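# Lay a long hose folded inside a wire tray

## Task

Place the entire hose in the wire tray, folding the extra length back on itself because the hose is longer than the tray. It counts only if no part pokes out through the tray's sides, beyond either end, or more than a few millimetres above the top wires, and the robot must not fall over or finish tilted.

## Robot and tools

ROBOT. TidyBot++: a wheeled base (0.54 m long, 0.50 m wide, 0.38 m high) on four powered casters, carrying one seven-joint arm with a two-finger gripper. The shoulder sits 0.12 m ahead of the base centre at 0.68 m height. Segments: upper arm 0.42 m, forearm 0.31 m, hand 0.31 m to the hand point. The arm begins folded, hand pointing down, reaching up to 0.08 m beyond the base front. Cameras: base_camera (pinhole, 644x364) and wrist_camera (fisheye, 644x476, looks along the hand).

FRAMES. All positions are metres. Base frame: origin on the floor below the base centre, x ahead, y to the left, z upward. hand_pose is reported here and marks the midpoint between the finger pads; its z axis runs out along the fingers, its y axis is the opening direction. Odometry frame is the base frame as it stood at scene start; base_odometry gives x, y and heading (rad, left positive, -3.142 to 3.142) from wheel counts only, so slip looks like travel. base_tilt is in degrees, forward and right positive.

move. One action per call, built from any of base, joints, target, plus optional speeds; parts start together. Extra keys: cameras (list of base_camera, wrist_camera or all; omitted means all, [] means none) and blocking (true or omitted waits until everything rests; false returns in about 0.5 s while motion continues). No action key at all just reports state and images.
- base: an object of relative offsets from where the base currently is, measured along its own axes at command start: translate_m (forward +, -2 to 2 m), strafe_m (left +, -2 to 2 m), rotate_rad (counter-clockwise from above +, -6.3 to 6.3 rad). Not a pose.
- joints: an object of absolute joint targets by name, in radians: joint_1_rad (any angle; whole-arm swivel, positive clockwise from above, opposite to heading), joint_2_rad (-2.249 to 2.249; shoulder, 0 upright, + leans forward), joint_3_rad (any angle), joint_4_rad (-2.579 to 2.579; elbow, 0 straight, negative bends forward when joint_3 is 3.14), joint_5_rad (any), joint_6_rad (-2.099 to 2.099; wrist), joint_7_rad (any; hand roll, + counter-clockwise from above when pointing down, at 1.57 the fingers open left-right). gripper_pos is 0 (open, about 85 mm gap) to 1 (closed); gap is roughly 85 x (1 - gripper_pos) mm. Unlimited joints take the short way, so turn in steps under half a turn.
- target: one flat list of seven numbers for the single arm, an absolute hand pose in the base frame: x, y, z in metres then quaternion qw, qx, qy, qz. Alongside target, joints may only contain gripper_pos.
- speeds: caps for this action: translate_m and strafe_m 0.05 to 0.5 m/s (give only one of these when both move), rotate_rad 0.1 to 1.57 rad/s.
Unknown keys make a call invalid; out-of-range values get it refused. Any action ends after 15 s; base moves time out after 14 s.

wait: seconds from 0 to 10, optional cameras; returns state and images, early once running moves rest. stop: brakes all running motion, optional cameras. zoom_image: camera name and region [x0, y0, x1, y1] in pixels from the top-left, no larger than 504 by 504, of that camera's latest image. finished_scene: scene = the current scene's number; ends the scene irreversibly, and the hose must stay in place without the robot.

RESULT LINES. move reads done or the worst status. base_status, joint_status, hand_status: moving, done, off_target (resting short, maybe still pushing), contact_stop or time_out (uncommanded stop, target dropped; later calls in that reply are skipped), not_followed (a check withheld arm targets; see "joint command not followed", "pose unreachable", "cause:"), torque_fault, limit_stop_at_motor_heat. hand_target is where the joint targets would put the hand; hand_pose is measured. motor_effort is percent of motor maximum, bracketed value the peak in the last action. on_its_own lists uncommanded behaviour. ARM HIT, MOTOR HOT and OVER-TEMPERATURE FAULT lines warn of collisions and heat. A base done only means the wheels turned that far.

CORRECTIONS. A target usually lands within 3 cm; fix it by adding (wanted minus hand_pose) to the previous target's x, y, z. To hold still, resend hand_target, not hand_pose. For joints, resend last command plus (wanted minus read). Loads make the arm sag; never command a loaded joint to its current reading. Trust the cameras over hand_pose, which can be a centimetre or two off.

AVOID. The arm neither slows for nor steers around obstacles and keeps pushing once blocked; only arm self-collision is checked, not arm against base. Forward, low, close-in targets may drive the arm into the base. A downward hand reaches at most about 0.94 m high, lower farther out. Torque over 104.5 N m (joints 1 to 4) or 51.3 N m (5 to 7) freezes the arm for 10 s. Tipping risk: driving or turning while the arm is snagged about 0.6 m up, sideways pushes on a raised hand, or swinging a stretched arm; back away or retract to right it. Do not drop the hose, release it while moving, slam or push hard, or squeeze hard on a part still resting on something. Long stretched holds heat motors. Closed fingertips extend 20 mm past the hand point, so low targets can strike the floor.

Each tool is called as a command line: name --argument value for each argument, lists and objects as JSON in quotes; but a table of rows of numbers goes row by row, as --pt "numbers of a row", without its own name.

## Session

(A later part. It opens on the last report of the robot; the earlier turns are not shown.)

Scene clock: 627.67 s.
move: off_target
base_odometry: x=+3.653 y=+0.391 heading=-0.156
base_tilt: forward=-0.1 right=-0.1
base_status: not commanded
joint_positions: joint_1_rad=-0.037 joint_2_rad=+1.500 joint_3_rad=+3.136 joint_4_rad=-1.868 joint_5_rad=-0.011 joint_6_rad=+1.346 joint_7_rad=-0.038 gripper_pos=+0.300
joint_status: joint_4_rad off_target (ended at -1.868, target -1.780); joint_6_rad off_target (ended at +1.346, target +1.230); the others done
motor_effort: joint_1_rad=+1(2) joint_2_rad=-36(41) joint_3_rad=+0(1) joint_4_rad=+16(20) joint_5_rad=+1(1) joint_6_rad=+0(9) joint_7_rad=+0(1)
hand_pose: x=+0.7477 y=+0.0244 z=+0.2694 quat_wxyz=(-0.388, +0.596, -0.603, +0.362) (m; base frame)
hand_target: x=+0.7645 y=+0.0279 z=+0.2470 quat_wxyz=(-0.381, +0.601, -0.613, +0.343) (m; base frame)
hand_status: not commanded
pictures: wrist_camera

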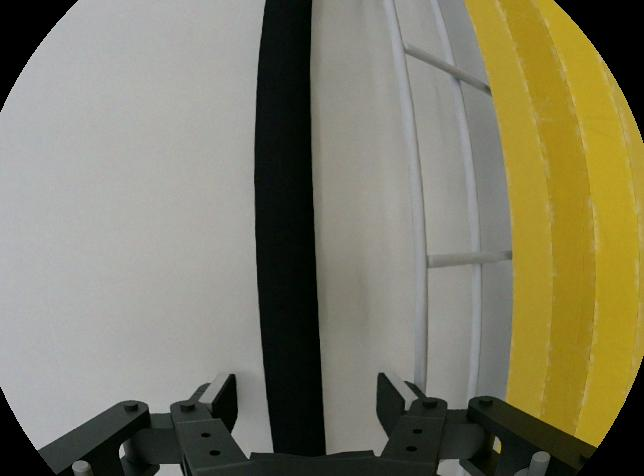

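move --joints '{"joint_2_rad": 1.84, "joint_4_rad": -1.75, "joint_6_rad": 2.0}' --cameras '["wrist_camera"]'

move --joints '{"gripper_pos": 0.45}' --cameras '["base_camera", "wrist_camera"]'

Scene clock: 630.77 s.
move: done
base_odometry: x=+3.654 y=+0.390 heading=-0.156
base_tilt: forward=+0.0 right=-0.1
base_status: not commanded
joint_positions: joint_1_rad=-0.038 joint_2_rad=+1.833 joint_3_rad=+3.136 joint_4_rad=-1.758 joint_5_rad=-0.011 joint_6_rad=+1.919 joint_7_rad=-0.038 gripper_pos=+0.300
joint_status: all done
motor_effort: joint_1_rad=+1(3) joint_2_rad=-34(39) joint_3_rad=-1(1) joint_4_rad=-1(17) joint_5_rad=+1(1) joint_6_rad=+9(10) joint_7_rad=-1(1)
hand_pose: x=+0.6980 y=+0.0218 z=+0.2579 quat_wxyz=(-0.489, +0.522, -0.528, +0.458) (m; base frame)
hand_target: x=+0.6990 y=+0.0249 z=+0.2807 quat_wxyz=(-0.520, +0.499, -0.510, +0.470) (m; base frame)
hand_status: not commanded
pictures: wrist_camera

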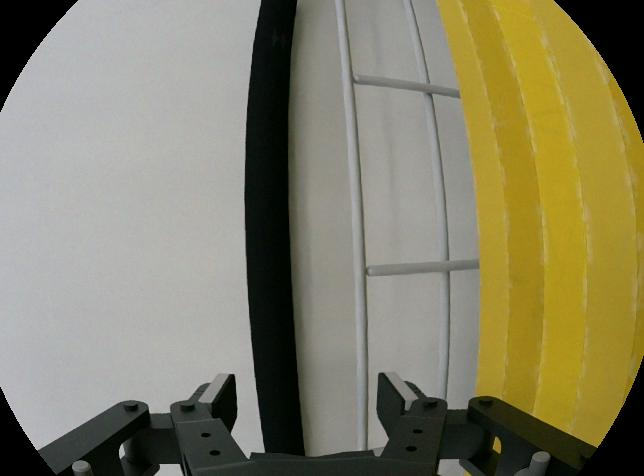

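Scene clock: 631.33 s.
move: done
base_odometry: x=+3.654 y=+0.390 heading=-0.156
base_tilt: forward=+0.0 right=-0.1
base_status: not commanded
joint_positions: joint_1_rad=-0.038 joint_2_rad=+1.833 joint_3_rad=+3.136 joint_4_rad=-1.758 joint_5_rad=-0.011 joint_6_rad=+1.921 joint_7_rad=-0.038 gripper_pos=+0.450
joint_status: all done
motor_effort: joint_1_rad=+1(1) joint_2_rad=-34(35) joint_3_rad=-1(1) joint_4_rad=-1(1) joint_5_rad=+1(1) joint_6_rad=+8(9) joint_7_rad=+0(1)
hand_pose: x=+0.6981 y=+0.0218 z=+0.2586 quat_wxyz=(-0.490, +0.521, -0.527, +0.459) (m; base frame)
hand_target: x=+0.6990 y=+0.0249 z=+0.2807 quat_wxyz=(-0.520, +0.499, -0.510, +0.470) (m; base frame)
hand_status: not commanded
pictures: base_camera, wrist_camera

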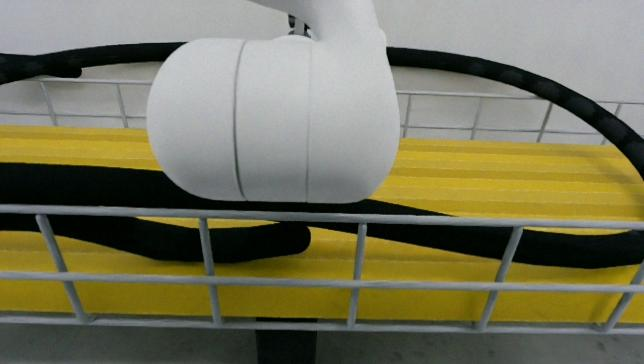

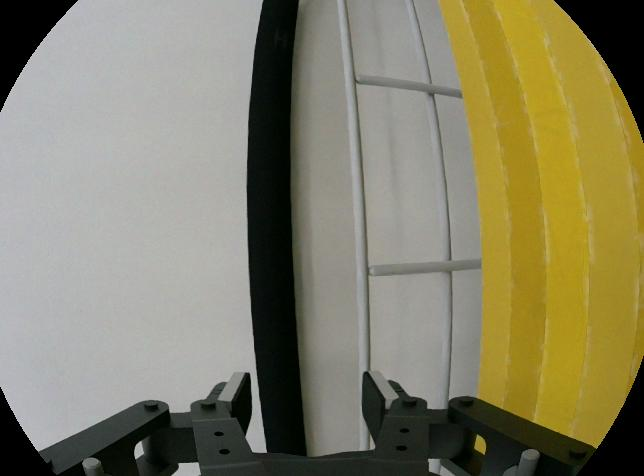

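move --joints '{"joint_2_rad": 1.755, "joint_4_rad": -1.62, "joint_6_rad": 1.7}' --cameras '["wrist_camera"]'

Scene clock: 632.73 s.
move: off_target
base_odometry: x=+3.653 y=+0.391 heading=-0.156
base_tilt: forward=+0.0 right=-0.1
base_status: not commanded
joint_positions: joint_1_rad=-0.038 joint_2_rad=+1.809 joint_3_rad=+3.136 joint_4_rad=-1.719 joint_5_rad=-0.011 joint_6_rad=+1.860 joint_7_rad=-0.038 gripper_pos=+0.450
joint_status: joint_2_rad off_target (ended at +1.809, target +1.755); joint_4_rad off_target (ended at -1.719, target -1.620); joint_6_rad off_target (ended at +1.860, target +1.700)
motor_effort: joint_1_rad=+1(2) joint_2_rad=-44(47) joint_3_rad=+0(1) joint_4_rad=+20(22) joint_5_rad=+1(2) joint_6_rad=-5(9) joint_7_rad=+0(1)
hand_pose: x=+0.7189 y=+0.0226 z=+0.2613 quat_wxyz=(-0.491, +0.520, -0.527, +0.459) (m; base frame)
hand_target: x=+0.7689 y=+0.0278 z=+0.2665 quat_wxyz=(-0.497, +0.520, -0.531, +0.449) (m; base frame)
hand_status: not commanded
pictures: wrist_camera

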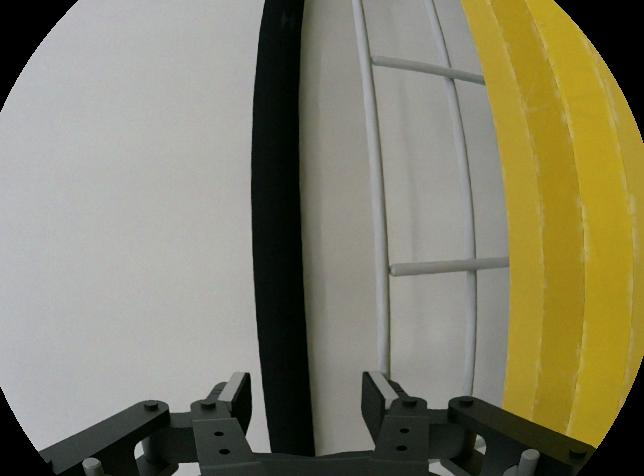

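move --joints '{"joint_2_rad": 1.815, "joint_4_rad": -1.79, "joint_6_rad": 2.03, "gripper_pos": 0.55}' --cameras '["wrist_camera"]'

Scene clock: 635.10 s.
move: done
base_odometry: x=+3.653 y=+0.390 heading=-0.156
base_tilt: forward=+0.0 right=-0.1
base_status: not commanded
joint_positions: joint_1_rad=-0.038 joint_2_rad=+1.804 joint_3_rad=+3.136 joint_4_rad=-1.764 joint_5_rad=-0.011 joint_6_rad=+1.959 joint_7_rad=-0.038 gripper_pos=+0.550
joint_status: all done
motor_effort: joint_1_rad=+1(3) joint_2_rad=-34(50) joint_3_rad=-1(1) joint_4_rad=+0(21) joint_5_rad=+1(1) joint_6_rad=+9(10) joint_7_rad=+0(1)
hand_pose: x=+0.7092 y=+0.0224 z=+0.2869 quat_wxyz=(-0.507, +0.506, -0.512, +0.474) (m; base frame)
hand_target: x=+0.6975 y=+0.0249 z=+0.2976 quat_wxyz=(-0.524, +0.496, -0.507, +0.473) (m; base frame)
hand_status: not commanded
pictures: wrist_camera

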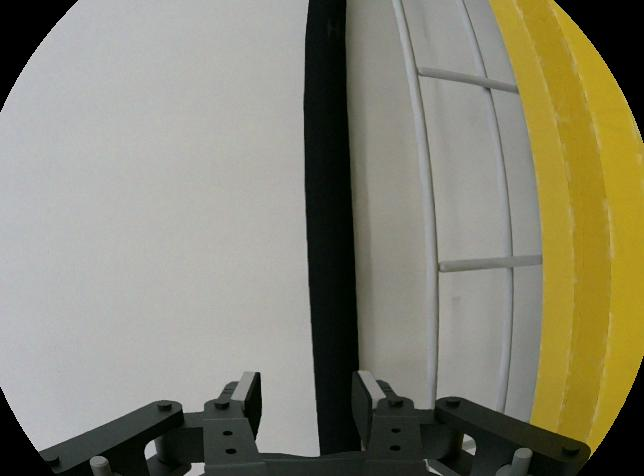

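move

Scene clock: 636.17 s.
base_odometry: x=+3.653 y=+0.390 heading=-0.156
base_tilt: forward=+0.0 right=-0.1
base_status: not commanded
joint_positions: joint_1_rad=-0.038 joint_2_rad=+1.804 joint_3_rad=+3.136 joint_4_rad=-1.764 joint_5_rad=-0.011 joint_6_rad=+1.959 joint_7_rad=-0.038 gripper_pos=+0.550
joint_status: all done
motor_effort: joint_1_rad=+1(3) joint_2_rad=-35(50) joint_3_rad=-1(1) joint_4_rad=+0(21) joint_5_rad=+1(1) joint_6_rad=+9(10) joint_7_rad=+0(1)
hand_pose: x=+0.7091 y=+0.0224 z=+0.2868 quat_wxyz=(-0.507, +0.506, -0.512, +0.474) (m; base frame)
hand_target: x=+0.6975 y=+0.0249 z=+0.2976 quat_wxyz=(-0.524, +0.496, -0.507, +0.473) (m; base frame)
hand_status: not commanded
pictures: base_camera, wrist_camera

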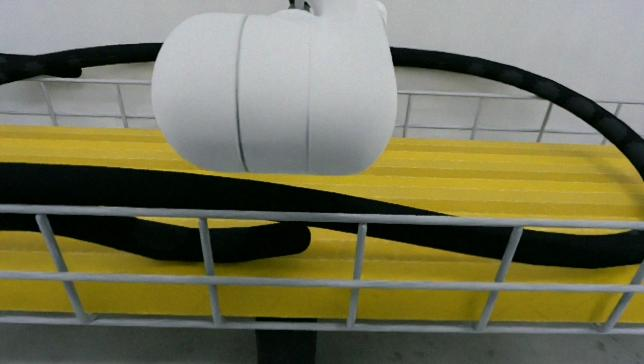

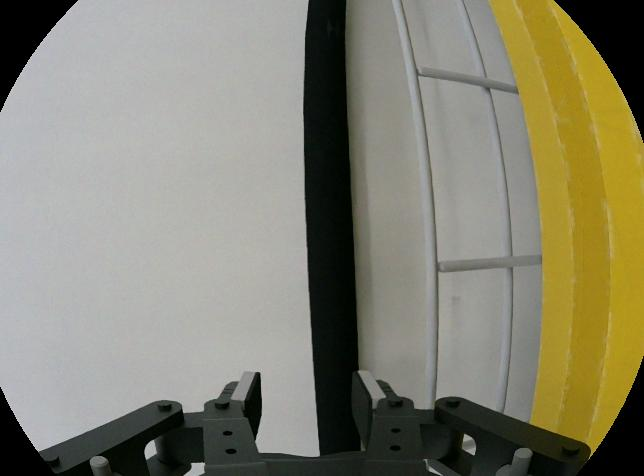

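move --joints '{"joint_2_rad":1.786,"joint_4_rad":-1.625,"joint_6_rad":1.69}'

Scene clock: 637.77 s.
move: done
base_odometry: x=+3.654 y=+0.390 heading=-0.156
base_tilt: forward=+0.0 right=-0.1
base_status: not commanded
joint_positions: joint_1_rad=-0.038 joint_2_rad=+1.787 joint_3_rad=+3.136 joint_4_rad=-1.646 joint_5_rad=-0.011 joint_6_rad=+1.776 joint_7_rad=-0.038 gripper_pos=+0.550
joint_status: all done
motor_effort: joint_1_rad=+1(1) joint_2_rad=-36(37) joint_3_rad=-1(1) joint_4_rad=+4(6) joint_5_rad=+1(1) joint_6_rad=+5(10) joint_7_rad=+0(1)
hand_pose: x=+0.7492 y=+0.0239 z=+0.2634 quat_wxyz=(-0.494, +0.518, -0.525, +0.461) (m; base frame)
hand_target: x=+0.7536 y=+0.0272 z=+0.2424 quat_wxyz=(-0.484, +0.530, -0.542, +0.437) (m; base frame)
hand_status: not commanded
pictures: base_camera, wrist_camera

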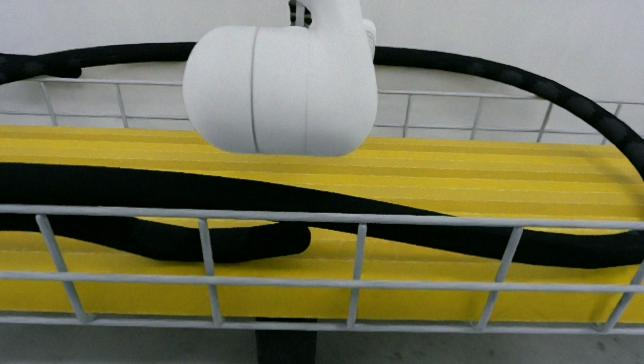

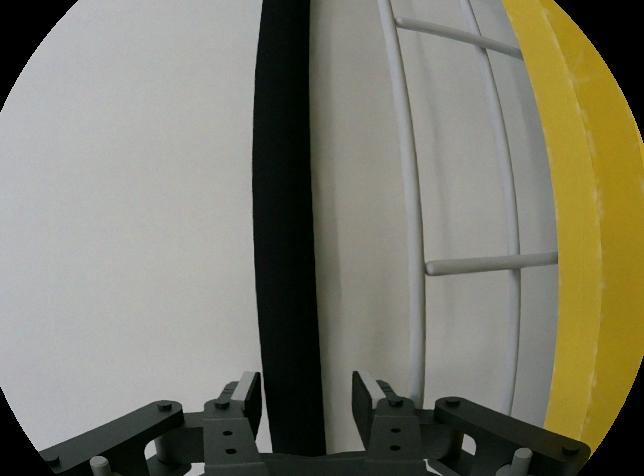

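move --joints '{"joint_2_rad":1.758,"joint_4_rad":-1.615,"joint_6_rad":1.65}' --cameras '["wrist_camera"]'

move --joints '{"gripper_pos":0.8}' --cameras '["wrist_camera"]'

Scene clock: 638.73 s.
move: off_target
base_odometry: x=+3.654 y=+0.390 heading=-0.156
base_tilt: forward=+0.0 right=-0.1
base_status: not commanded
joint_positions: joint_1_rad=-0.038 joint_2_rad=+1.780 joint_3_rad=+3.136 joint_4_rad=-1.652 joint_5_rad=-0.011 joint_6_rad=+1.764 joint_7_rad=-0.038 gripper_pos=+0.550
joint_status: joint_6_rad off_target (ended at +1.764, target +1.650); the others done
motor_effort: joint_1_rad=+0(1) joint_2_rad=-40(42) joint_3_rad=-1(1) joint_4_rad=+11(12) joint_5_rad=+2(2) joint_6_rad=+2(5) joint_7_rad=-1(1)
hand_pose: x=+0.7499 y=+0.0239 z=+0.2631 quat_wxyz=(-0.491, +0.520, -0.527, +0.459) (m; base frame)
hand_target: x=+0.7674 y=+0.0278 z=+0.2503 quat_wxyz=(-0.483, +0.531, -0.542, +0.437) (m; base frame)
hand_status: not commanded
pictures: wrist_camera

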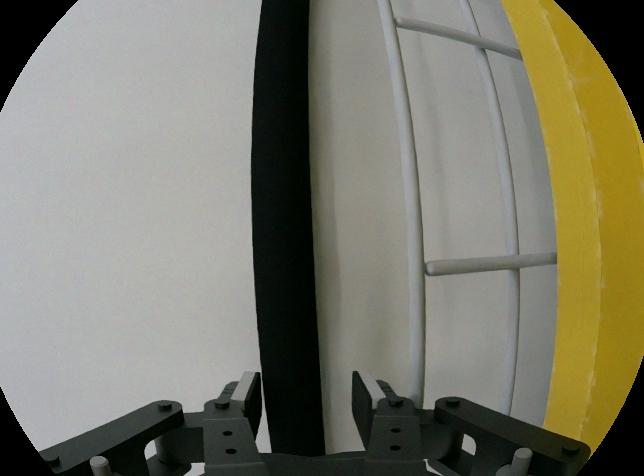

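Scene clock: 639.40 s.
move: off_target
base_odometry: x=+3.653 y=+0.390 heading=-0.156
base_tilt: forward=+0.0 right=-0.1
base_status: not commanded
joint_positions: joint_1_rad=-0.038 joint_2_rad=+1.774 joint_3_rad=+3.136 joint_4_rad=-1.648 joint_5_rad=-0.011 joint_6_rad=+1.751 joint_7_rad=-0.038 gripper_pos=+0.761
joint_status: gripper_pos off_target (ended at +0.761, target +0.800)
motor_effort: joint_1_rad=+2(2) joint_2_rad=-41(48) joint_3_rad=-1(1) joint_4_rad=+9(15) joint_5_rad=+1(2) joint_6_rad=+2(6) joint_7_rad=-1(1)
hand_pose: x=+0.7534 y=+0.0241 z=+0.2635 quat_wxyz=(-0.490, +0.521, -0.528, +0.458) (m; base frame)
hand_target: x=+0.7674 y=+0.0278 z=+0.2503 quat_wxyz=(-0.483, +0.531, -0.542, +0.437) (m; base frame)
hand_status: not commanded
pictures: wrist_camera

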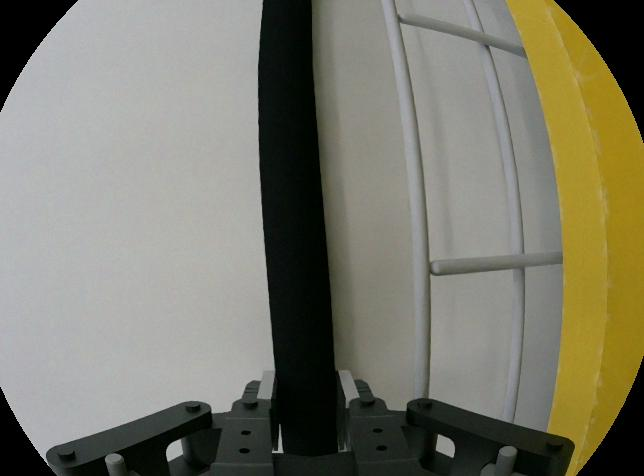

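move --joints '{"joint_2_rad":1.635,"joint_4_rad":-2.06,"joint_6_rad":2.0}'

Scene clock: 642.13 s.
move: off_target
base_odometry: x=+3.654 y=+0.390 heading=-0.156
base_tilt: forward=+0.0 right=-0.1
base_status: not commanded
joint_positions: joint_1_rad=-0.041 joint_2_rad=+1.633 joint_3_rad=+3.136 joint_4_rad=-2.014 joint_5_rad=-0.011 joint_6_rad=+1.922 joint_7_rad=-0.038 gripper_pos=+0.762
joint_status: joint_4_rad off_target (ended at -2.014, target -2.060); the others done
motor_effort: joint_1_rad=+2(3) joint_2_rad=-33(43) joint_3_rad=-1(1) joint_4_rad=-5(10) joint_5_rad=-1(1) joint_6_rad=+8(10) joint_7_rad=-1(1)
hand_pose: x=+0.6939 y=+0.0235 z=+0.3329 quat_wxyz=(-0.476, +0.535, -0.539, +0.444) (m; base frame)
hand_target: x=+0.6820 y=+0.0244 z=+0.3488 quat_wxyz=(-0.491, +0.524, -0.536, +0.444) (m; base frame)
hand_status: not commanded
pictures: base_camera, wrist_camera

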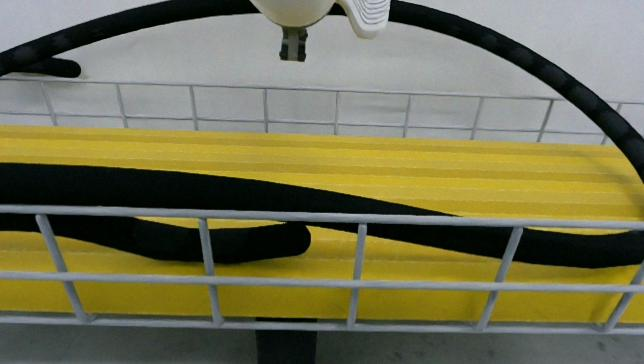

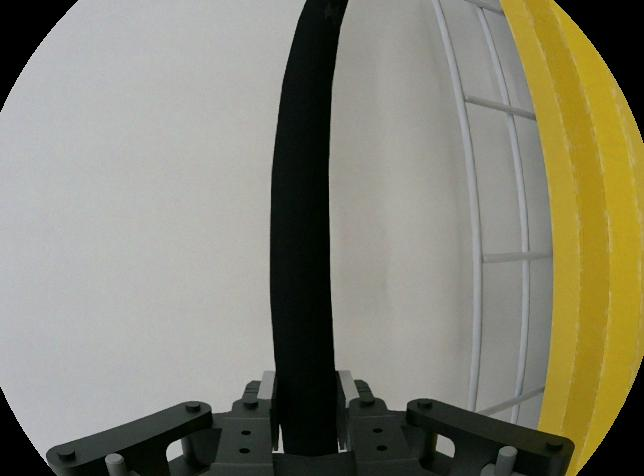

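move --joints '{"joint_2_rad":1.41,"joint_4_rad":-2.20,"joint_6_rad":1.35}'

move --joints '{"joint_2_rad":1.28,"joint_4_rad":-1.80,"joint_6_rad":0.30}'

Scene clock: 644.20 s.
move: off_target
base_odometry: x=+3.654 y=+0.390 heading=-0.156
base_tilt: forward=+0.0 right=-0.1
base_status: not commanded
joint_positions: joint_1_rad=-0.041 joint_2_rad=+1.400 joint_3_rad=+3.136 joint_4_rad=-2.140 joint_5_rad=-0.011 joint_6_rad=+1.450 joint_7_rad=-0.038 gripper_pos=+0.762
joint_status: joint_4_rad off_target (ended at -2.140, target -2.200); joint_6_rad off_target (ended at +1.450, target +1.350); the others done
motor_effort: joint_1_rad=+2(3) joint_2_rad=-33(35) joint_3_rad=+0(1) joint_4_rad=-7(7) joint_5_rad=-1(1) joint_6_rad=+5(10) joint_7_rad=-1(1)
hand_pose: x=+0.6813 y=+0.0237 z=+0.3089 quat_wxyz=(-0.367, +0.610, -0.614, +0.342) (m; base frame)
hand_target: x=+0.6322 y=+0.0227 z=+0.2707 quat_wxyz=(-0.317, +0.633, -0.646, +0.286) (m; base frame)
hand_status: not commanded
pictures: base_camera, wrist_camera

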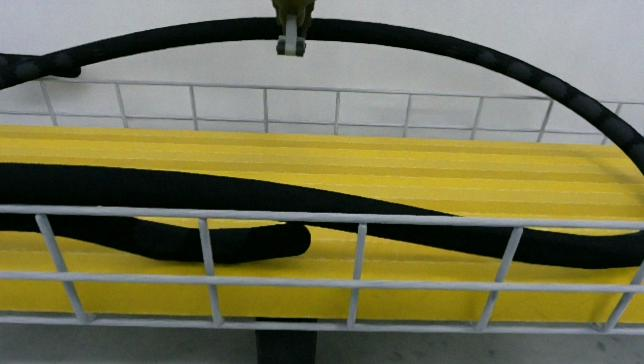

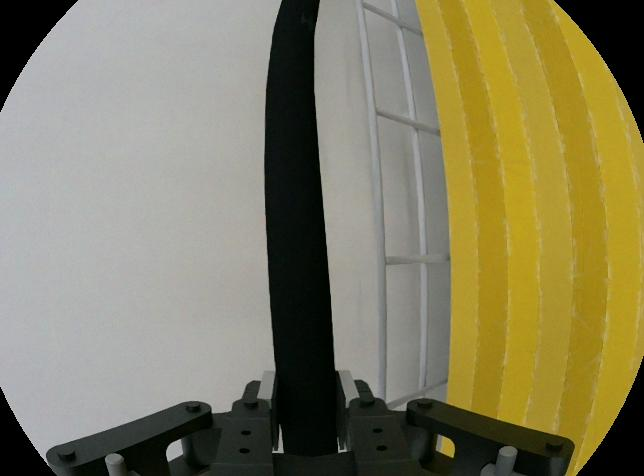

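Scene clock: 646.20 s.
move: off_target
base_odometry: x=+3.654 y=+0.390 heading=-0.156
base_tilt: forward=+0.0 right=-0.1
base_status: not commanded
joint_positions: joint_1_rad=-0.038 joint_2_rad=+1.237 joint_3_rad=+3.136 joint_4_rad=-1.804 joint_5_rad=-0.011 joint_6_rad=+0.424 joint_7_rad=-0.038 gripper_pos=+0.762
joint_status: joint_2_rad off_target (ended at +1.237, target +1.280); joint_6_rad off_target (ended at +0.424, target +0.300); the others done
motor_effort: joint_1_rad=-2(3) joint_2_rad=-30(34) joint_3_rad=-4(5) joint_4_rad=+2(8) joint_5_rad=+2(2) joint_6_rad=-2(5) joint_7_rad=-2(2)
hand_pose: x=+0.7035 y=+0.0255 z=+0.2373 quat_wxyz=(-0.191, +0.679, -0.687, +0.175) (m; base frame)
hand_target: x=+0.6510 y=+0.0236 z=+0.1975 quat_wxyz=(-0.134, +0.689, -0.702, +0.120) (m; base frame)
hand_status: not commanded
pictures: base_camera, wrist_camera

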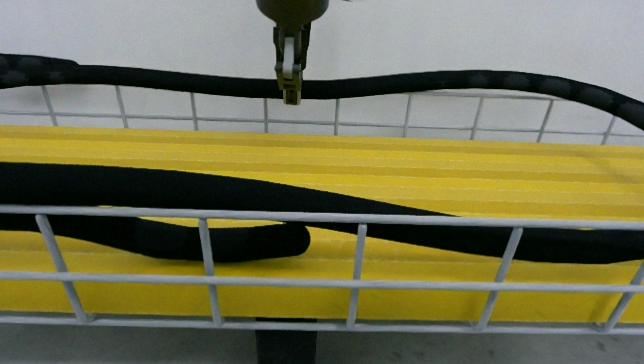

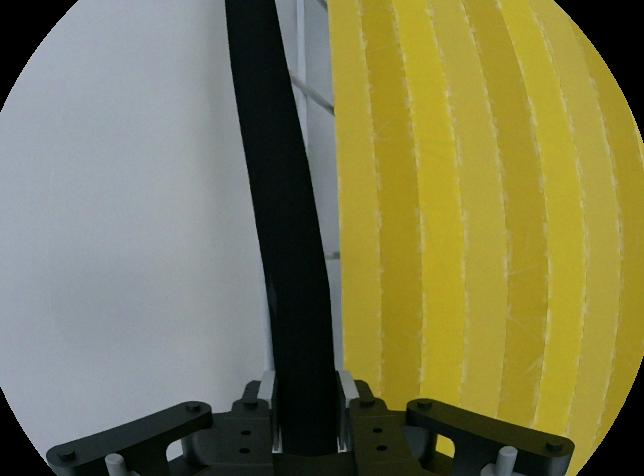

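move --joints '{"joint_2_rad":1.31,"joint_4_rad":-1.93,"joint_6_rad":0.16}'

Scene clock: 647.90 s.
move: off_target
base_odometry: x=+3.654 y=+0.390 heading=-0.156
base_tilt: forward=+0.0 right=-0.1
base_status: not commanded
joint_positions: joint_1_rad=-0.041 joint_2_rad=+1.278 joint_3_rad=+3.136 joint_4_rad=-1.863 joint_5_rad=-0.011 joint_6_rad=+0.290 joint_7_rad=-0.038 gripper_pos=+0.762
joint_status: joint_4_rad off_target (ended at -1.863, target -1.930); joint_6_rad off_target (ended at +0.290, target +0.160); the others done
motor_effort: joint_1_rad=+2(2) joint_2_rad=-32(35) joint_3_rad=+0(4) joint_4_rad=-7(8) joint_5_rad=+0(2) joint_6_rad=-6(6) joint_7_rad=-1(2)
hand_pose: x=+0.6106 y=+0.0239 z=+0.1907 quat_wxyz=(-0.108, +0.697, -0.702, +0.097) (m; base frame)
hand_target: x=+0.5134 y=+0.0181 z=+0.1668 quat_wxyz=(-0.023, +0.700, -0.714, +0.020) (m; base frame)
hand_status: not commanded
pictures: base_camera, wrist_camera

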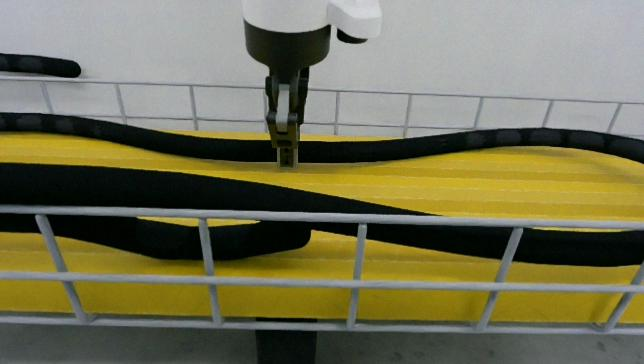

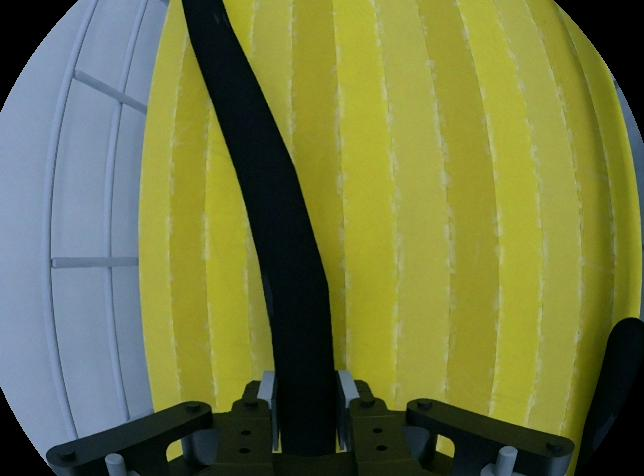

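move --joints '{"gripper_pos":0.6}' --cameras '[]'

move --joints '{"gripper_pos":0.35}' --cameras '["base_camera"]'

move --joints '{"gripper_pos":0.1}' --cameras '["base_camera", "wrist_camera"]'

Scene clock: 648.87 s.
move: done
base_odometry: x=+3.654 y=+0.390 heading=-0.156
base_tilt: forward=+0.0 right=-0.1
base_status: not commanded
joint_positions: joint_1_rad=-0.041 joint_2_rad=+1.272 joint_3_rad=+3.136 joint_4_rad=-1.869 joint_5_rad=-0.011 joint_6_rad=+0.276 joint_7_rad=-0.038 gripper_pos=+0.600
joint_status: all done
motor_effort: joint_1_rad=+1(2) joint_2_rad=-28(34) joint_3_rad=+0(1) joint_4_rad=-5(7) joint_5_rad=+1(1) joint_6_rad=-4(6) joint_7_rad=-1(1)
hand_pose: x=+0.6062 y=+0.0238 z=+0.1922 quat_wxyz=(-0.103, +0.698, -0.703, +0.092) (m; base frame)
hand_target: x=+0.5134 y=+0.0181 z=+0.1668 quat_wxyz=(-0.023, +0.700, -0.714, +0.020) (m; base frame)
hand_status: not commanded
pictures: none
No camera images: "cameras" was empty.

Scene clock: 652.90 s.
move: done
base_odometry: x=+3.654 y=+0.390 heading=-0.156
base_tilt: forward=+0.0 right=-0.1
base_status: not commanded
joint_positions: joint_1_rad=-0.041 joint_2_rad=+1.288 joint_3_rad=+3.136 joint_4_rad=-1.910 joint_5_rad=-0.011 joint_6_rad=+0.229 joint_7_rad=-0.038 gripper_pos=+0.350
joint_status: all done
on_its_own: joint_4_rad moved -0.041 to your old target -1.930
motor_effort: joint_1_rad=+1(2) joint_2_rad=-28(38) joint_3_rad=-1(1) joint_4_rad=-3(6) joint_5_rad=+1(1) joint_6_rad=-2(6) joint_7_rad=+0(1)
hand_pose: x=+0.5580 y=+0.0219 z=+0.1786 quat_wxyz=(-0.064, +0.702, -0.707, +0.057) (m; base frame)
hand_target: x=+0.5134 y=+0.0181 z=+0.1668 quat_wxyz=(-0.023, +0.700, -0.714, +0.020) (m; base frame)
hand_status: not commanded
pictures: base_camera

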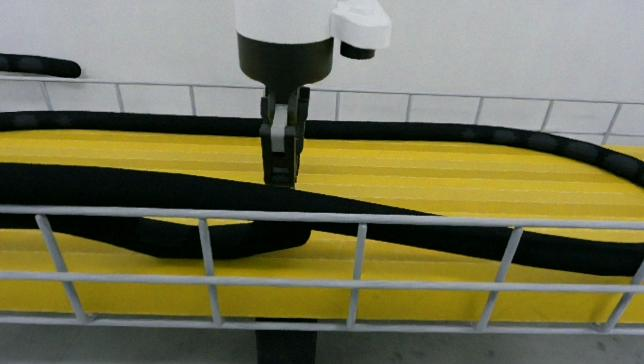

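Scene clock: 653.57 s.
move: done
base_odometry: x=+3.654 y=+0.390 heading=-0.156
base_tilt: forward=+0.0 right=-0.1
base_status: not commanded
joint_positions: joint_1_rad=-0.041 joint_2_rad=+1.298 joint_3_rad=+3.136 joint_4_rad=-1.913 joint_5_rad=-0.011 joint_6_rad=+0.227 joint_7_rad=-0.038 gripper_pos=+0.100
joint_status: all done
motor_effort: joint_1_rad=+1(1) joint_2_rad=-36(37) joint_3_rad=-1(1) joint_4_rad=+0(2) joint_5_rad=+1(1) joint_6_rad=+1(2) joint_7_rad=+0(1)
hand_pose: x=+0.5509 y=+0.0216 z=+0.1742 quat_wxyz=(-0.059, +0.703, -0.707, +0.052) (m; base frame)
hand_target: x=+0.5134 y=+0.0181 z=+0.1668 quat_wxyz=(-0.023, +0.700, -0.714, +0.020) (m; base frame)
hand_status: not commanded
pictures: base_camera, wrist_camera

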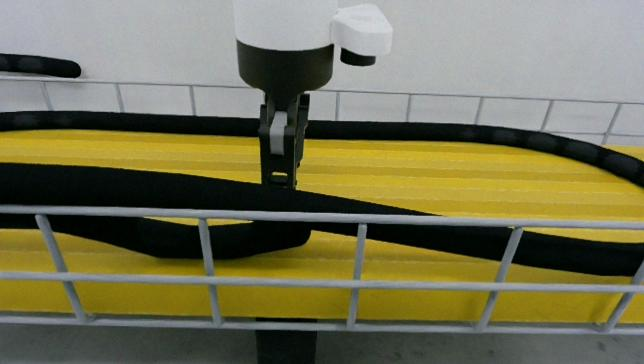

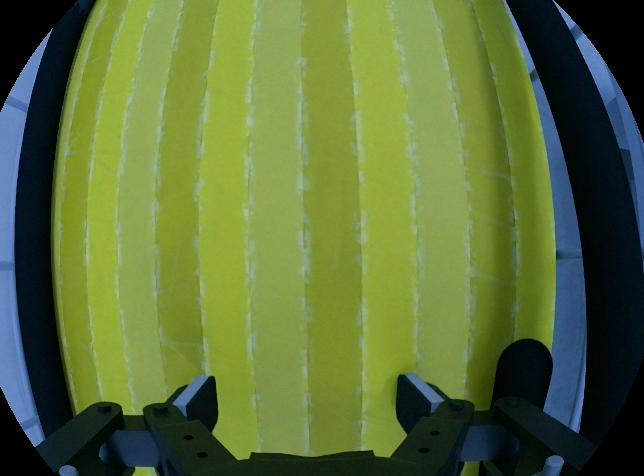

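move --joints '{"joint_2_rad":0.7,"joint_4_rad":-1.95,"joint_6_rad":-0.3}' --cameras '[]'

move --base '{"translate_m":-0.45}' --joints '{"joint_1_rad":0.0,"joint_2_rad":0.2,"joint_4_rad":-1.6,"joint_6_rad":-0.95,"joint_7_rad":1.6}'

Scene clock: 655.67 s.
move: done
base_odometry: x=+3.654 y=+0.390 heading=-0.156
base_tilt: forward=+0.0 right=-0.1
base_status: not commanded
joint_positions: joint_1_rad=-0.041 joint_2_rad=+0.707 joint_3_rad=+3.136 joint_4_rad=-1.930 joint_5_rad=-0.011 joint_6_rad=-0.218 joint_7_rad=-0.038 gripper_pos=+0.100
joint_status: all done
motor_effort: joint_1_rad=+1(1) joint_2_rad=-35(40) joint_3_rad=-1(1) joint_4_rad=+11(11) joint_5_rad=+1(1) joint_6_rad=+2(4) joint_7_rad=+0(1)
hand_pose: x=+0.6319 y=+0.0261 z=+0.4281 quat_wxyz=(-0.108, +0.699, -0.701, +0.094) (m; base frame)
hand_target: x=+0.5973 y=+0.0213 z=+0.4209 quat_wxyz=(-0.071, +0.697, -0.710, +0.064) (m; base frame)
hand_status: not commanded
pictures: none
No camera images: "cameras" was empty.

Scene clock: 658.07 s.
move: done
base_odometry: x=+3.209 y=+0.460 heading=-0.156
base_tilt: forward=+0.0 right=-0.1
base_status: done
joint_positions: joint_1_rad=-0.013 joint_2_rad=+0.188 joint_3_rad=+3.136 joint_4_rad=-1.629 joint_5_rad=-0.011 joint_6_rad=-0.872 joint_7_rad=+1.545 gripper_pos=+0.100
joint_status: all done
motor_effort: joint_1_rad=+1(2) joint_2_rad=-25(37) joint_3_rad=+0(1) joint_4_rad=+20(21) joint_5_rad=+1(1) joint_6_rad=+4(6) joint_7_rad=+0(1)
hand_pose: x=+0.6384 y=+0.0134 z=+0.7387 quat_wxyz=(-0.010, +0.974, -0.006, +0.224) (m; base frame)
hand_target: x=+0.6275 y=+0.0021 z=+0.7350 quat_wxyz=(+0.003, +0.981, +0.015, +0.195) (m; base frame)
hand_status: not commanded
pictures: base_camera, wrist_camera

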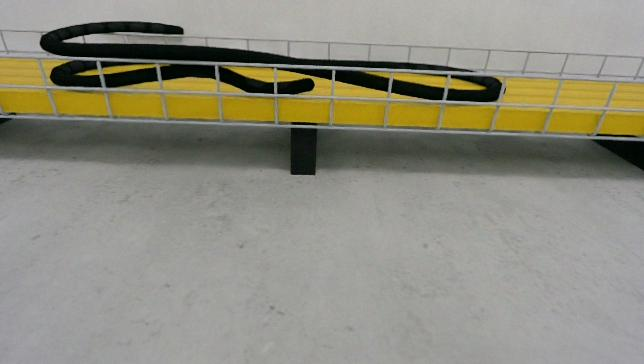

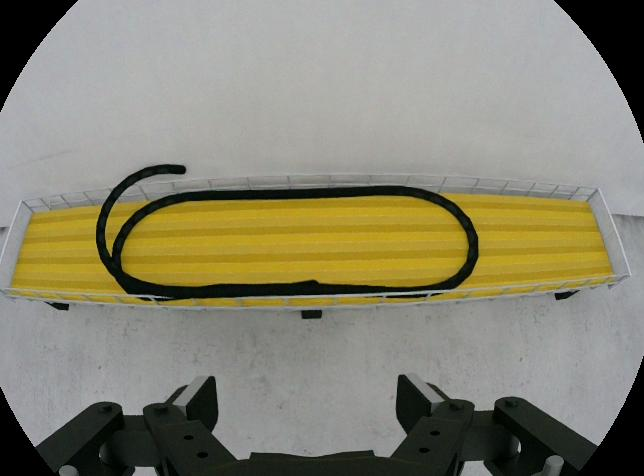

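zoom_image --camera "base_camera" --region '[0, 0, 340, 150]'

zoom_image --camera "wrist_camera" --region '[0, 140, 340, 330]'

Scaled by 1.482.

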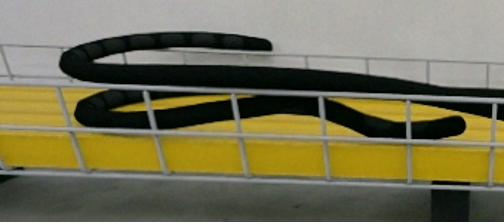

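Scaled by 1.482.

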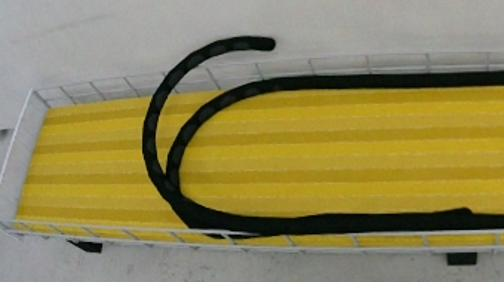

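move --base '{"strafe_m":0.5,"translate_m":0.3}' --joints '{"joint_2_rad":0.25,"joint_4_rad":-1.75,"joint_6_rad":-1.05}'

Scene clock: 663.20 s.
move: done
base_odometry: x=+3.583 y=+0.908 heading=-0.155
base_tilt: forward=-0.1 right=-0.1
base_status: done
joint_positions: joint_1_rad=-0.006 joint_2_rad=+0.238 joint_3_rad=+3.136 joint_4_rad=-1.746 joint_5_rad=-0.011 joint_6_rad=-0.973 joint_7_rad=+1.548 gripper_pos=+0.100
joint_status: all done
motor_effort: joint_1_rad=+1(3) joint_2_rad=-25(27) joint_3_rad=+0(2) joint_4_rad=+18(21) joint_5_rad=+1(2) joint_6_rad=+2(5) joint_7_rad=-1(1)
hand_pose: x=+0.5630 y=+0.0094 z=+0.6584 quat_wxyz=(-0.007, +0.996, -0.008, +0.092) (m; base frame)
hand_target: x=+0.5374 y=+0.0020 z=+0.6487 quat_wxyz=(+0.000, +0.999, +0.015, +0.046) (m; base frame)
hand_status: not commanded
pictures: base_camera, wrist_camera

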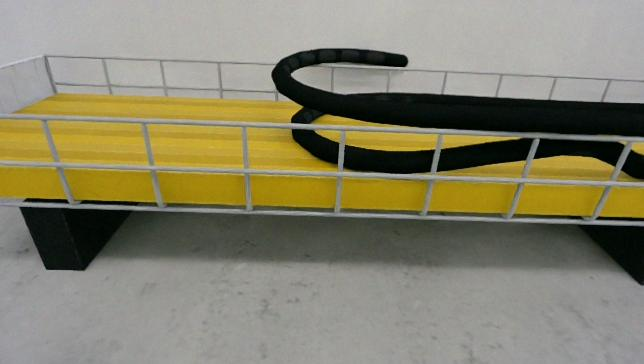

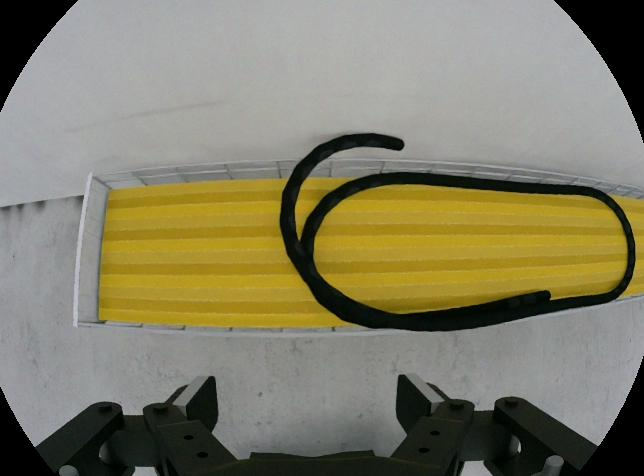

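move --base '{"translate_m":0.08}' --joints '{"joint_1_rad":-0.08,"joint_2_rad":1.09,"joint_4_rad":-1.15,"joint_6_rad":-0.84,"joint_7_rad":1.09,"gripper_pos":0.35}'

Scene clock: 666.73 s.
move: done
base_odometry: x=+3.662 y=+0.896 heading=-0.155
base_tilt: forward=+0.0 right=-0.1
base_status: done
joint_positions: joint_1_rad=-0.068 joint_2_rad=+1.074 joint_3_rad=+3.136 joint_4_rad=-1.181 joint_5_rad=-0.011 joint_6_rad=-0.918 joint_7_rad=+1.145 gripper_pos=+0.350
joint_status: all done
motor_effort: joint_1_rad=+1(2) joint_2_rad=-47(49) joint_3_rad=-1(1) joint_4_rad=+14(19) joint_5_rad=+1(1) joint_6_rad=+0(3) joint_7_rad=+0(1)
hand_pose: x=+0.7205 y=+0.0481 z=+0.3725 quat_wxyz=(-0.002, +0.984, -0.180, -0.017) (m; base frame)
hand_target: x=+0.7556 y=+0.0533 z=+0.3707 quat_wxyz=(-0.009, +0.980, -0.199, +0.029) (m; base frame)
hand_status: not commanded
pictures: base_camera, wrist_camera

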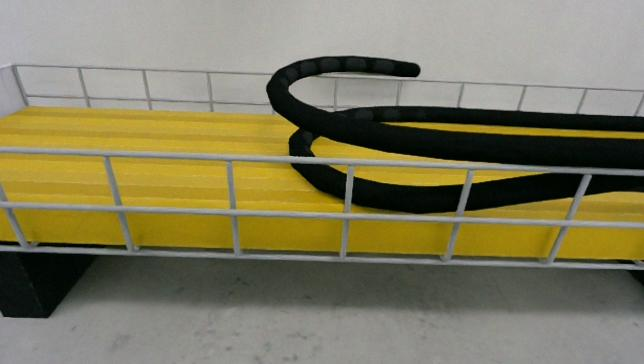

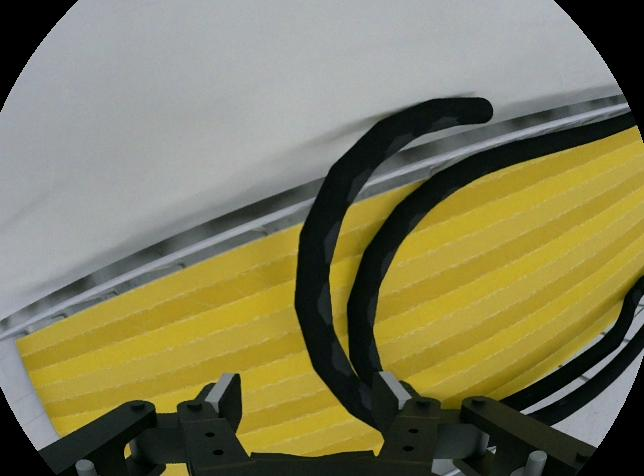

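move --joints '{"joint_1_rad":-0.035,"joint_2_rad":1.385,"joint_4_rad":-0.898,"joint_6_rad":-0.765,"joint_7_rad":1.03}'

Scene clock: 669.37 s.
move: done
base_odometry: x=+3.662 y=+0.896 heading=-0.155
base_tilt: forward=+0.0 right=-0.1
base_status: not commanded
joint_positions: joint_1_rad=-0.044 joint_2_rad=+1.378 joint_3_rad=+3.136 joint_4_rad=-0.927 joint_5_rad=-0.011 joint_6_rad=-0.844 joint_7_rad=+1.082 gripper_pos=+0.350
joint_status: all done
motor_effort: joint_1_rad=+1(2) joint_2_rad=-50(53) joint_3_rad=-1(2) joint_4_rad=+14(16) joint_5_rad=+1(1) joint_6_rad=+0(1) joint_7_rad=-1(1)
hand_pose: x=+0.7621 y=+0.0353 z=+0.2404 quat_wxyz=(-0.006, +0.975, -0.223, -0.005) (m; base frame)
hand_target: x=+0.7991 y=+0.0261 z=+0.2442 quat_wxyz=(-0.014, +0.967, -0.250, +0.045) (m; base frame)
hand_status: not commanded
pictures: base_camera, wrist_camera

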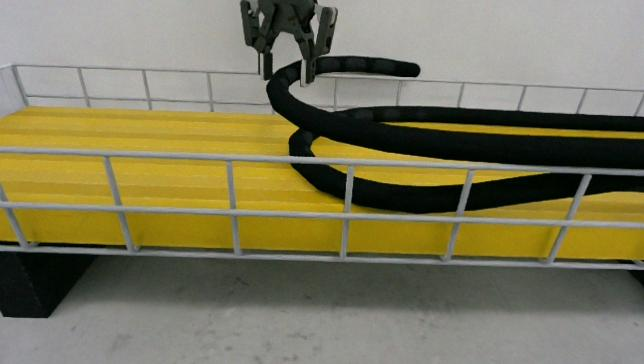

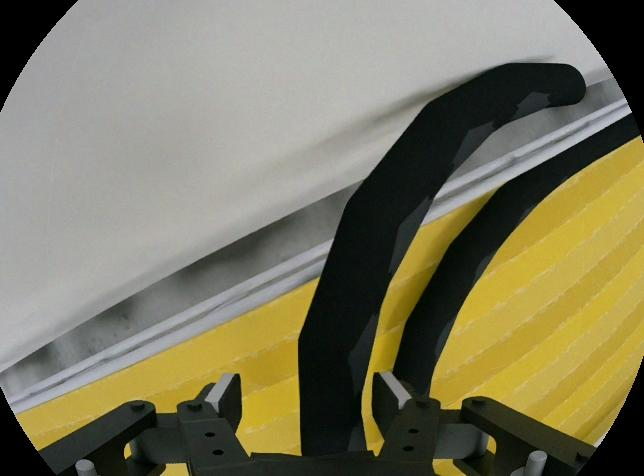

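move --joints '{"gripper_pos":0.8,"joint_2_rad":1.397}' --cameras '["wrist_camera"]'

Scene clock: 670.37 s.
move: off_target
base_odometry: x=+3.662 y=+0.896 heading=-0.155
base_tilt: forward=+0.0 right=-0.1
base_status: not commanded
joint_positions: joint_1_rad=-0.036 joint_2_rad=+1.380 joint_3_rad=+3.138 joint_4_rad=-0.926 joint_5_rad=-0.011 joint_6_rad=-0.844 joint_7_rad=+1.082 gripper_pos=+0.756
joint_status: gripper_pos off_target (ended at +0.756, target +0.800); the others done
motor_effort: joint_1_rad=+1(3) joint_2_rad=-49(51) joint_3_rad=-1(5) joint_4_rad=+16(17) joint_5_rad=+1(2) joint_6_rad=+3(3) joint_7_rad=+0(1)
hand_pose: x=+0.7618 y=+0.0286 z=+0.2392 quat_wxyz=(-0.004, +0.974, -0.228, -0.006) (m; base frame)
hand_target: x=+0.7938 y=+0.0259 z=+0.2361 quat_wxyz=(-0.012, +0.967, -0.250, +0.039) (m; base frame)
hand_status: not commanded
pictures: wrist_camera

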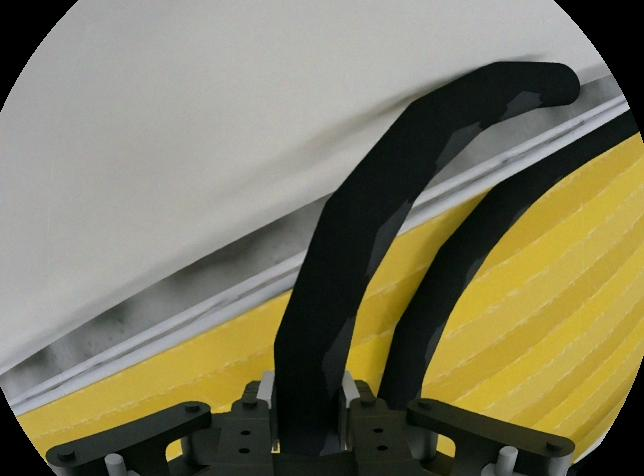

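move --joints '{"joint_1_rad":-0.21,"joint_2_rad":0.976,"joint_4_rad":-1.645,"joint_6_rad":-0.38,"joint_7_rad":1.95}'

Scene clock: 673.30 s.
move: done
base_odometry: x=+3.662 y=+0.896 heading=-0.155
base_tilt: forward=+0.0 right=-0.1
base_status: not commanded
joint_positions: joint_1_rad=-0.209 joint_2_rad=+0.984 joint_3_rad=+3.139 joint_4_rad=-1.617 joint_5_rad=-0.011 joint_6_rad=-0.453 joint_7_rad=+1.883 gripper_pos=+0.756
joint_status: all done
motor_effort: joint_1_rad=+3(4) joint_2_rad=-41(53) joint_3_rad=+2(3) joint_4_rad=+10(16) joint_5_rad=+4(4) joint_6_rad=+0(3) joint_7_rad=+1(3)
hand_pose: x=+0.6454 y=+0.1164 z=+0.3352 quat_wxyz=(-0.002, +0.966, +0.254, +0.044) (m; base frame)
hand_target: x=+0.6549 y=+0.1166 z=+0.3367 quat_wxyz=(+0.005, +0.954, +0.290, +0.070) (m; base frame)
hand_status: not commanded
pictures: base_camera, wrist_camera

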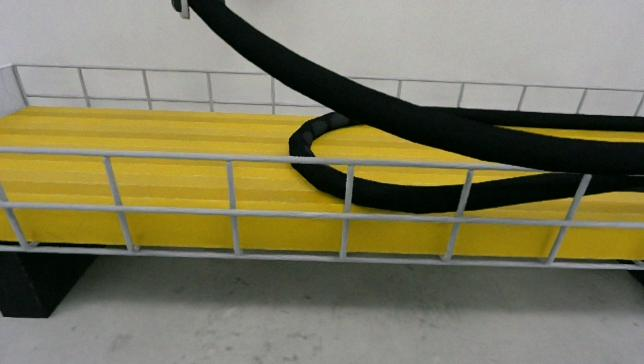

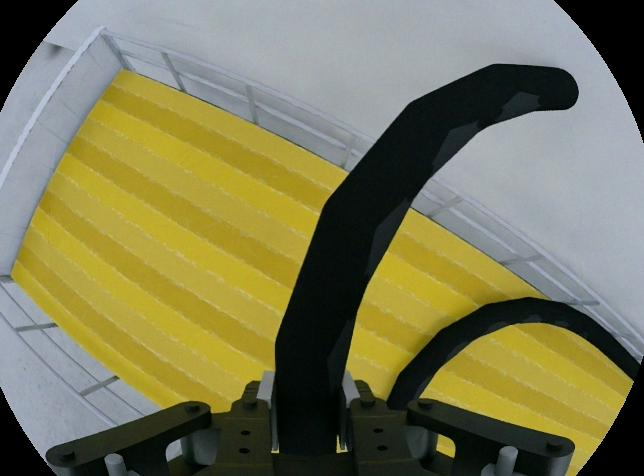

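move --joints '{"joint_1_rad":-0.325,"joint_2_rad":1.085,"joint_4_rad":-1.66,"joint_6_rad":-0.40,"joint_7_rad":2.72}'

Scene clock: 675.23 s.
move: done
base_odometry: x=+3.662 y=+0.896 heading=-0.155
base_tilt: forward=+0.0 right=-0.1
base_status: not commanded
joint_positions: joint_1_rad=-0.341 joint_2_rad=+1.067 joint_3_rad=+3.130 joint_4_rad=-1.630 joint_5_rad=-0.011 joint_6_rad=-0.451 joint_7_rad=+2.656 gripper_pos=+0.756
joint_status: all done
motor_effort: joint_1_rad=+4(7) joint_2_rad=-40(42) joint_3_rad=+3(5) joint_4_rad=+6(10) joint_5_rad=+4(5) joint_6_rad=-2(3) joint_7_rad=+1(3)
hand_pose: x=+0.5886 y=+0.1769 z=+0.2900 quat_wxyz=(-0.008, +0.758, +0.653, +0.000) (m; base frame)
hand_target: x=+0.5849 y=+0.1594 z=+0.2770 quat_wxyz=(-0.001, +0.740, +0.672, -0.001) (m; base frame)
hand_status: not commanded
pictures: base_camera, wrist_camera

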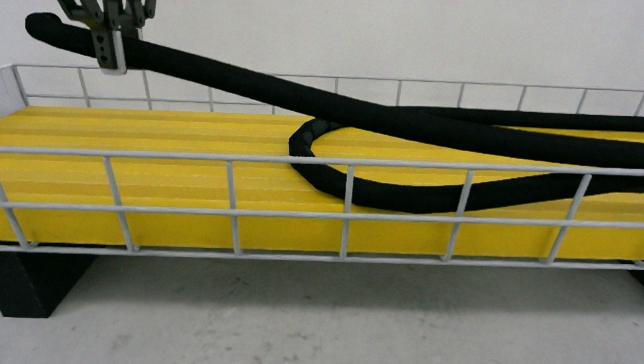

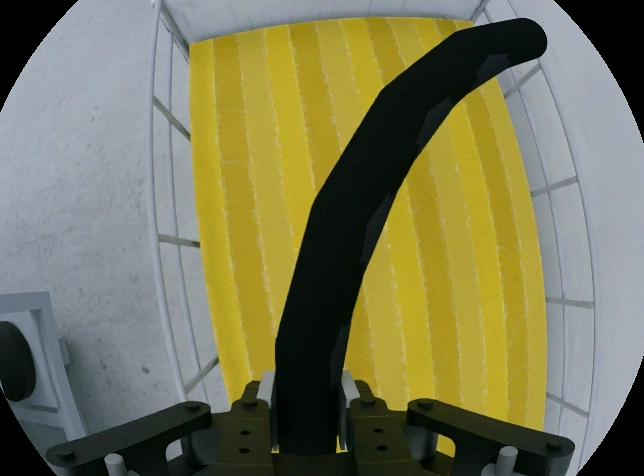

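move --joints '{"joint_1_rad":-0.365,"joint_2_rad":1.30,"joint_4_rad":-1.585,"joint_6_rad":-0.24,"joint_7_rad":2.87}'

Scene clock: 676.97 s.
move: done
base_odometry: x=+3.662 y=+0.896 heading=-0.155
base_tilt: forward=+0.0 right=-0.1
base_status: not commanded
joint_positions: joint_1_rad=-0.371 joint_2_rad=+1.280 joint_3_rad=+3.130 joint_4_rad=-1.600 joint_5_rad=-0.011 joint_6_rad=-0.313 joint_7_rad=+2.802 gripper_pos=+0.759
joint_status: all done
motor_effort: joint_1_rad=+2(5) joint_2_rad=-39(43) joint_3_rad=+2(4) joint_4_rad=+3(7) joint_5_rad=+4(5) joint_6_rad=-1(3) joint_7_rad=+2(3)
hand_pose: x=+0.5518 y=+0.1785 z=+0.1879 quat_wxyz=(-0.017, +0.698, +0.716, -0.021) (m; base frame)
hand_target: x=+0.5762 y=+0.1772 z=+0.1791 quat_wxyz=(+0.003, +0.673, +0.739, +0.008) (m; base frame)
hand_status: not commanded
pictures: base_camera, wrist_camera

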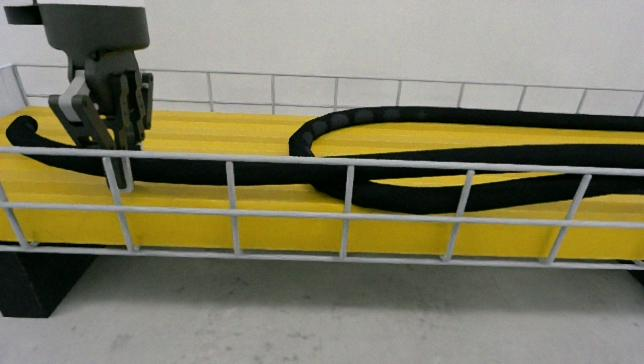

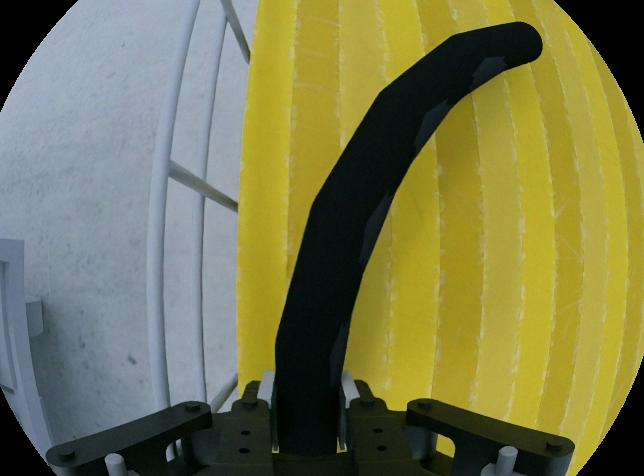

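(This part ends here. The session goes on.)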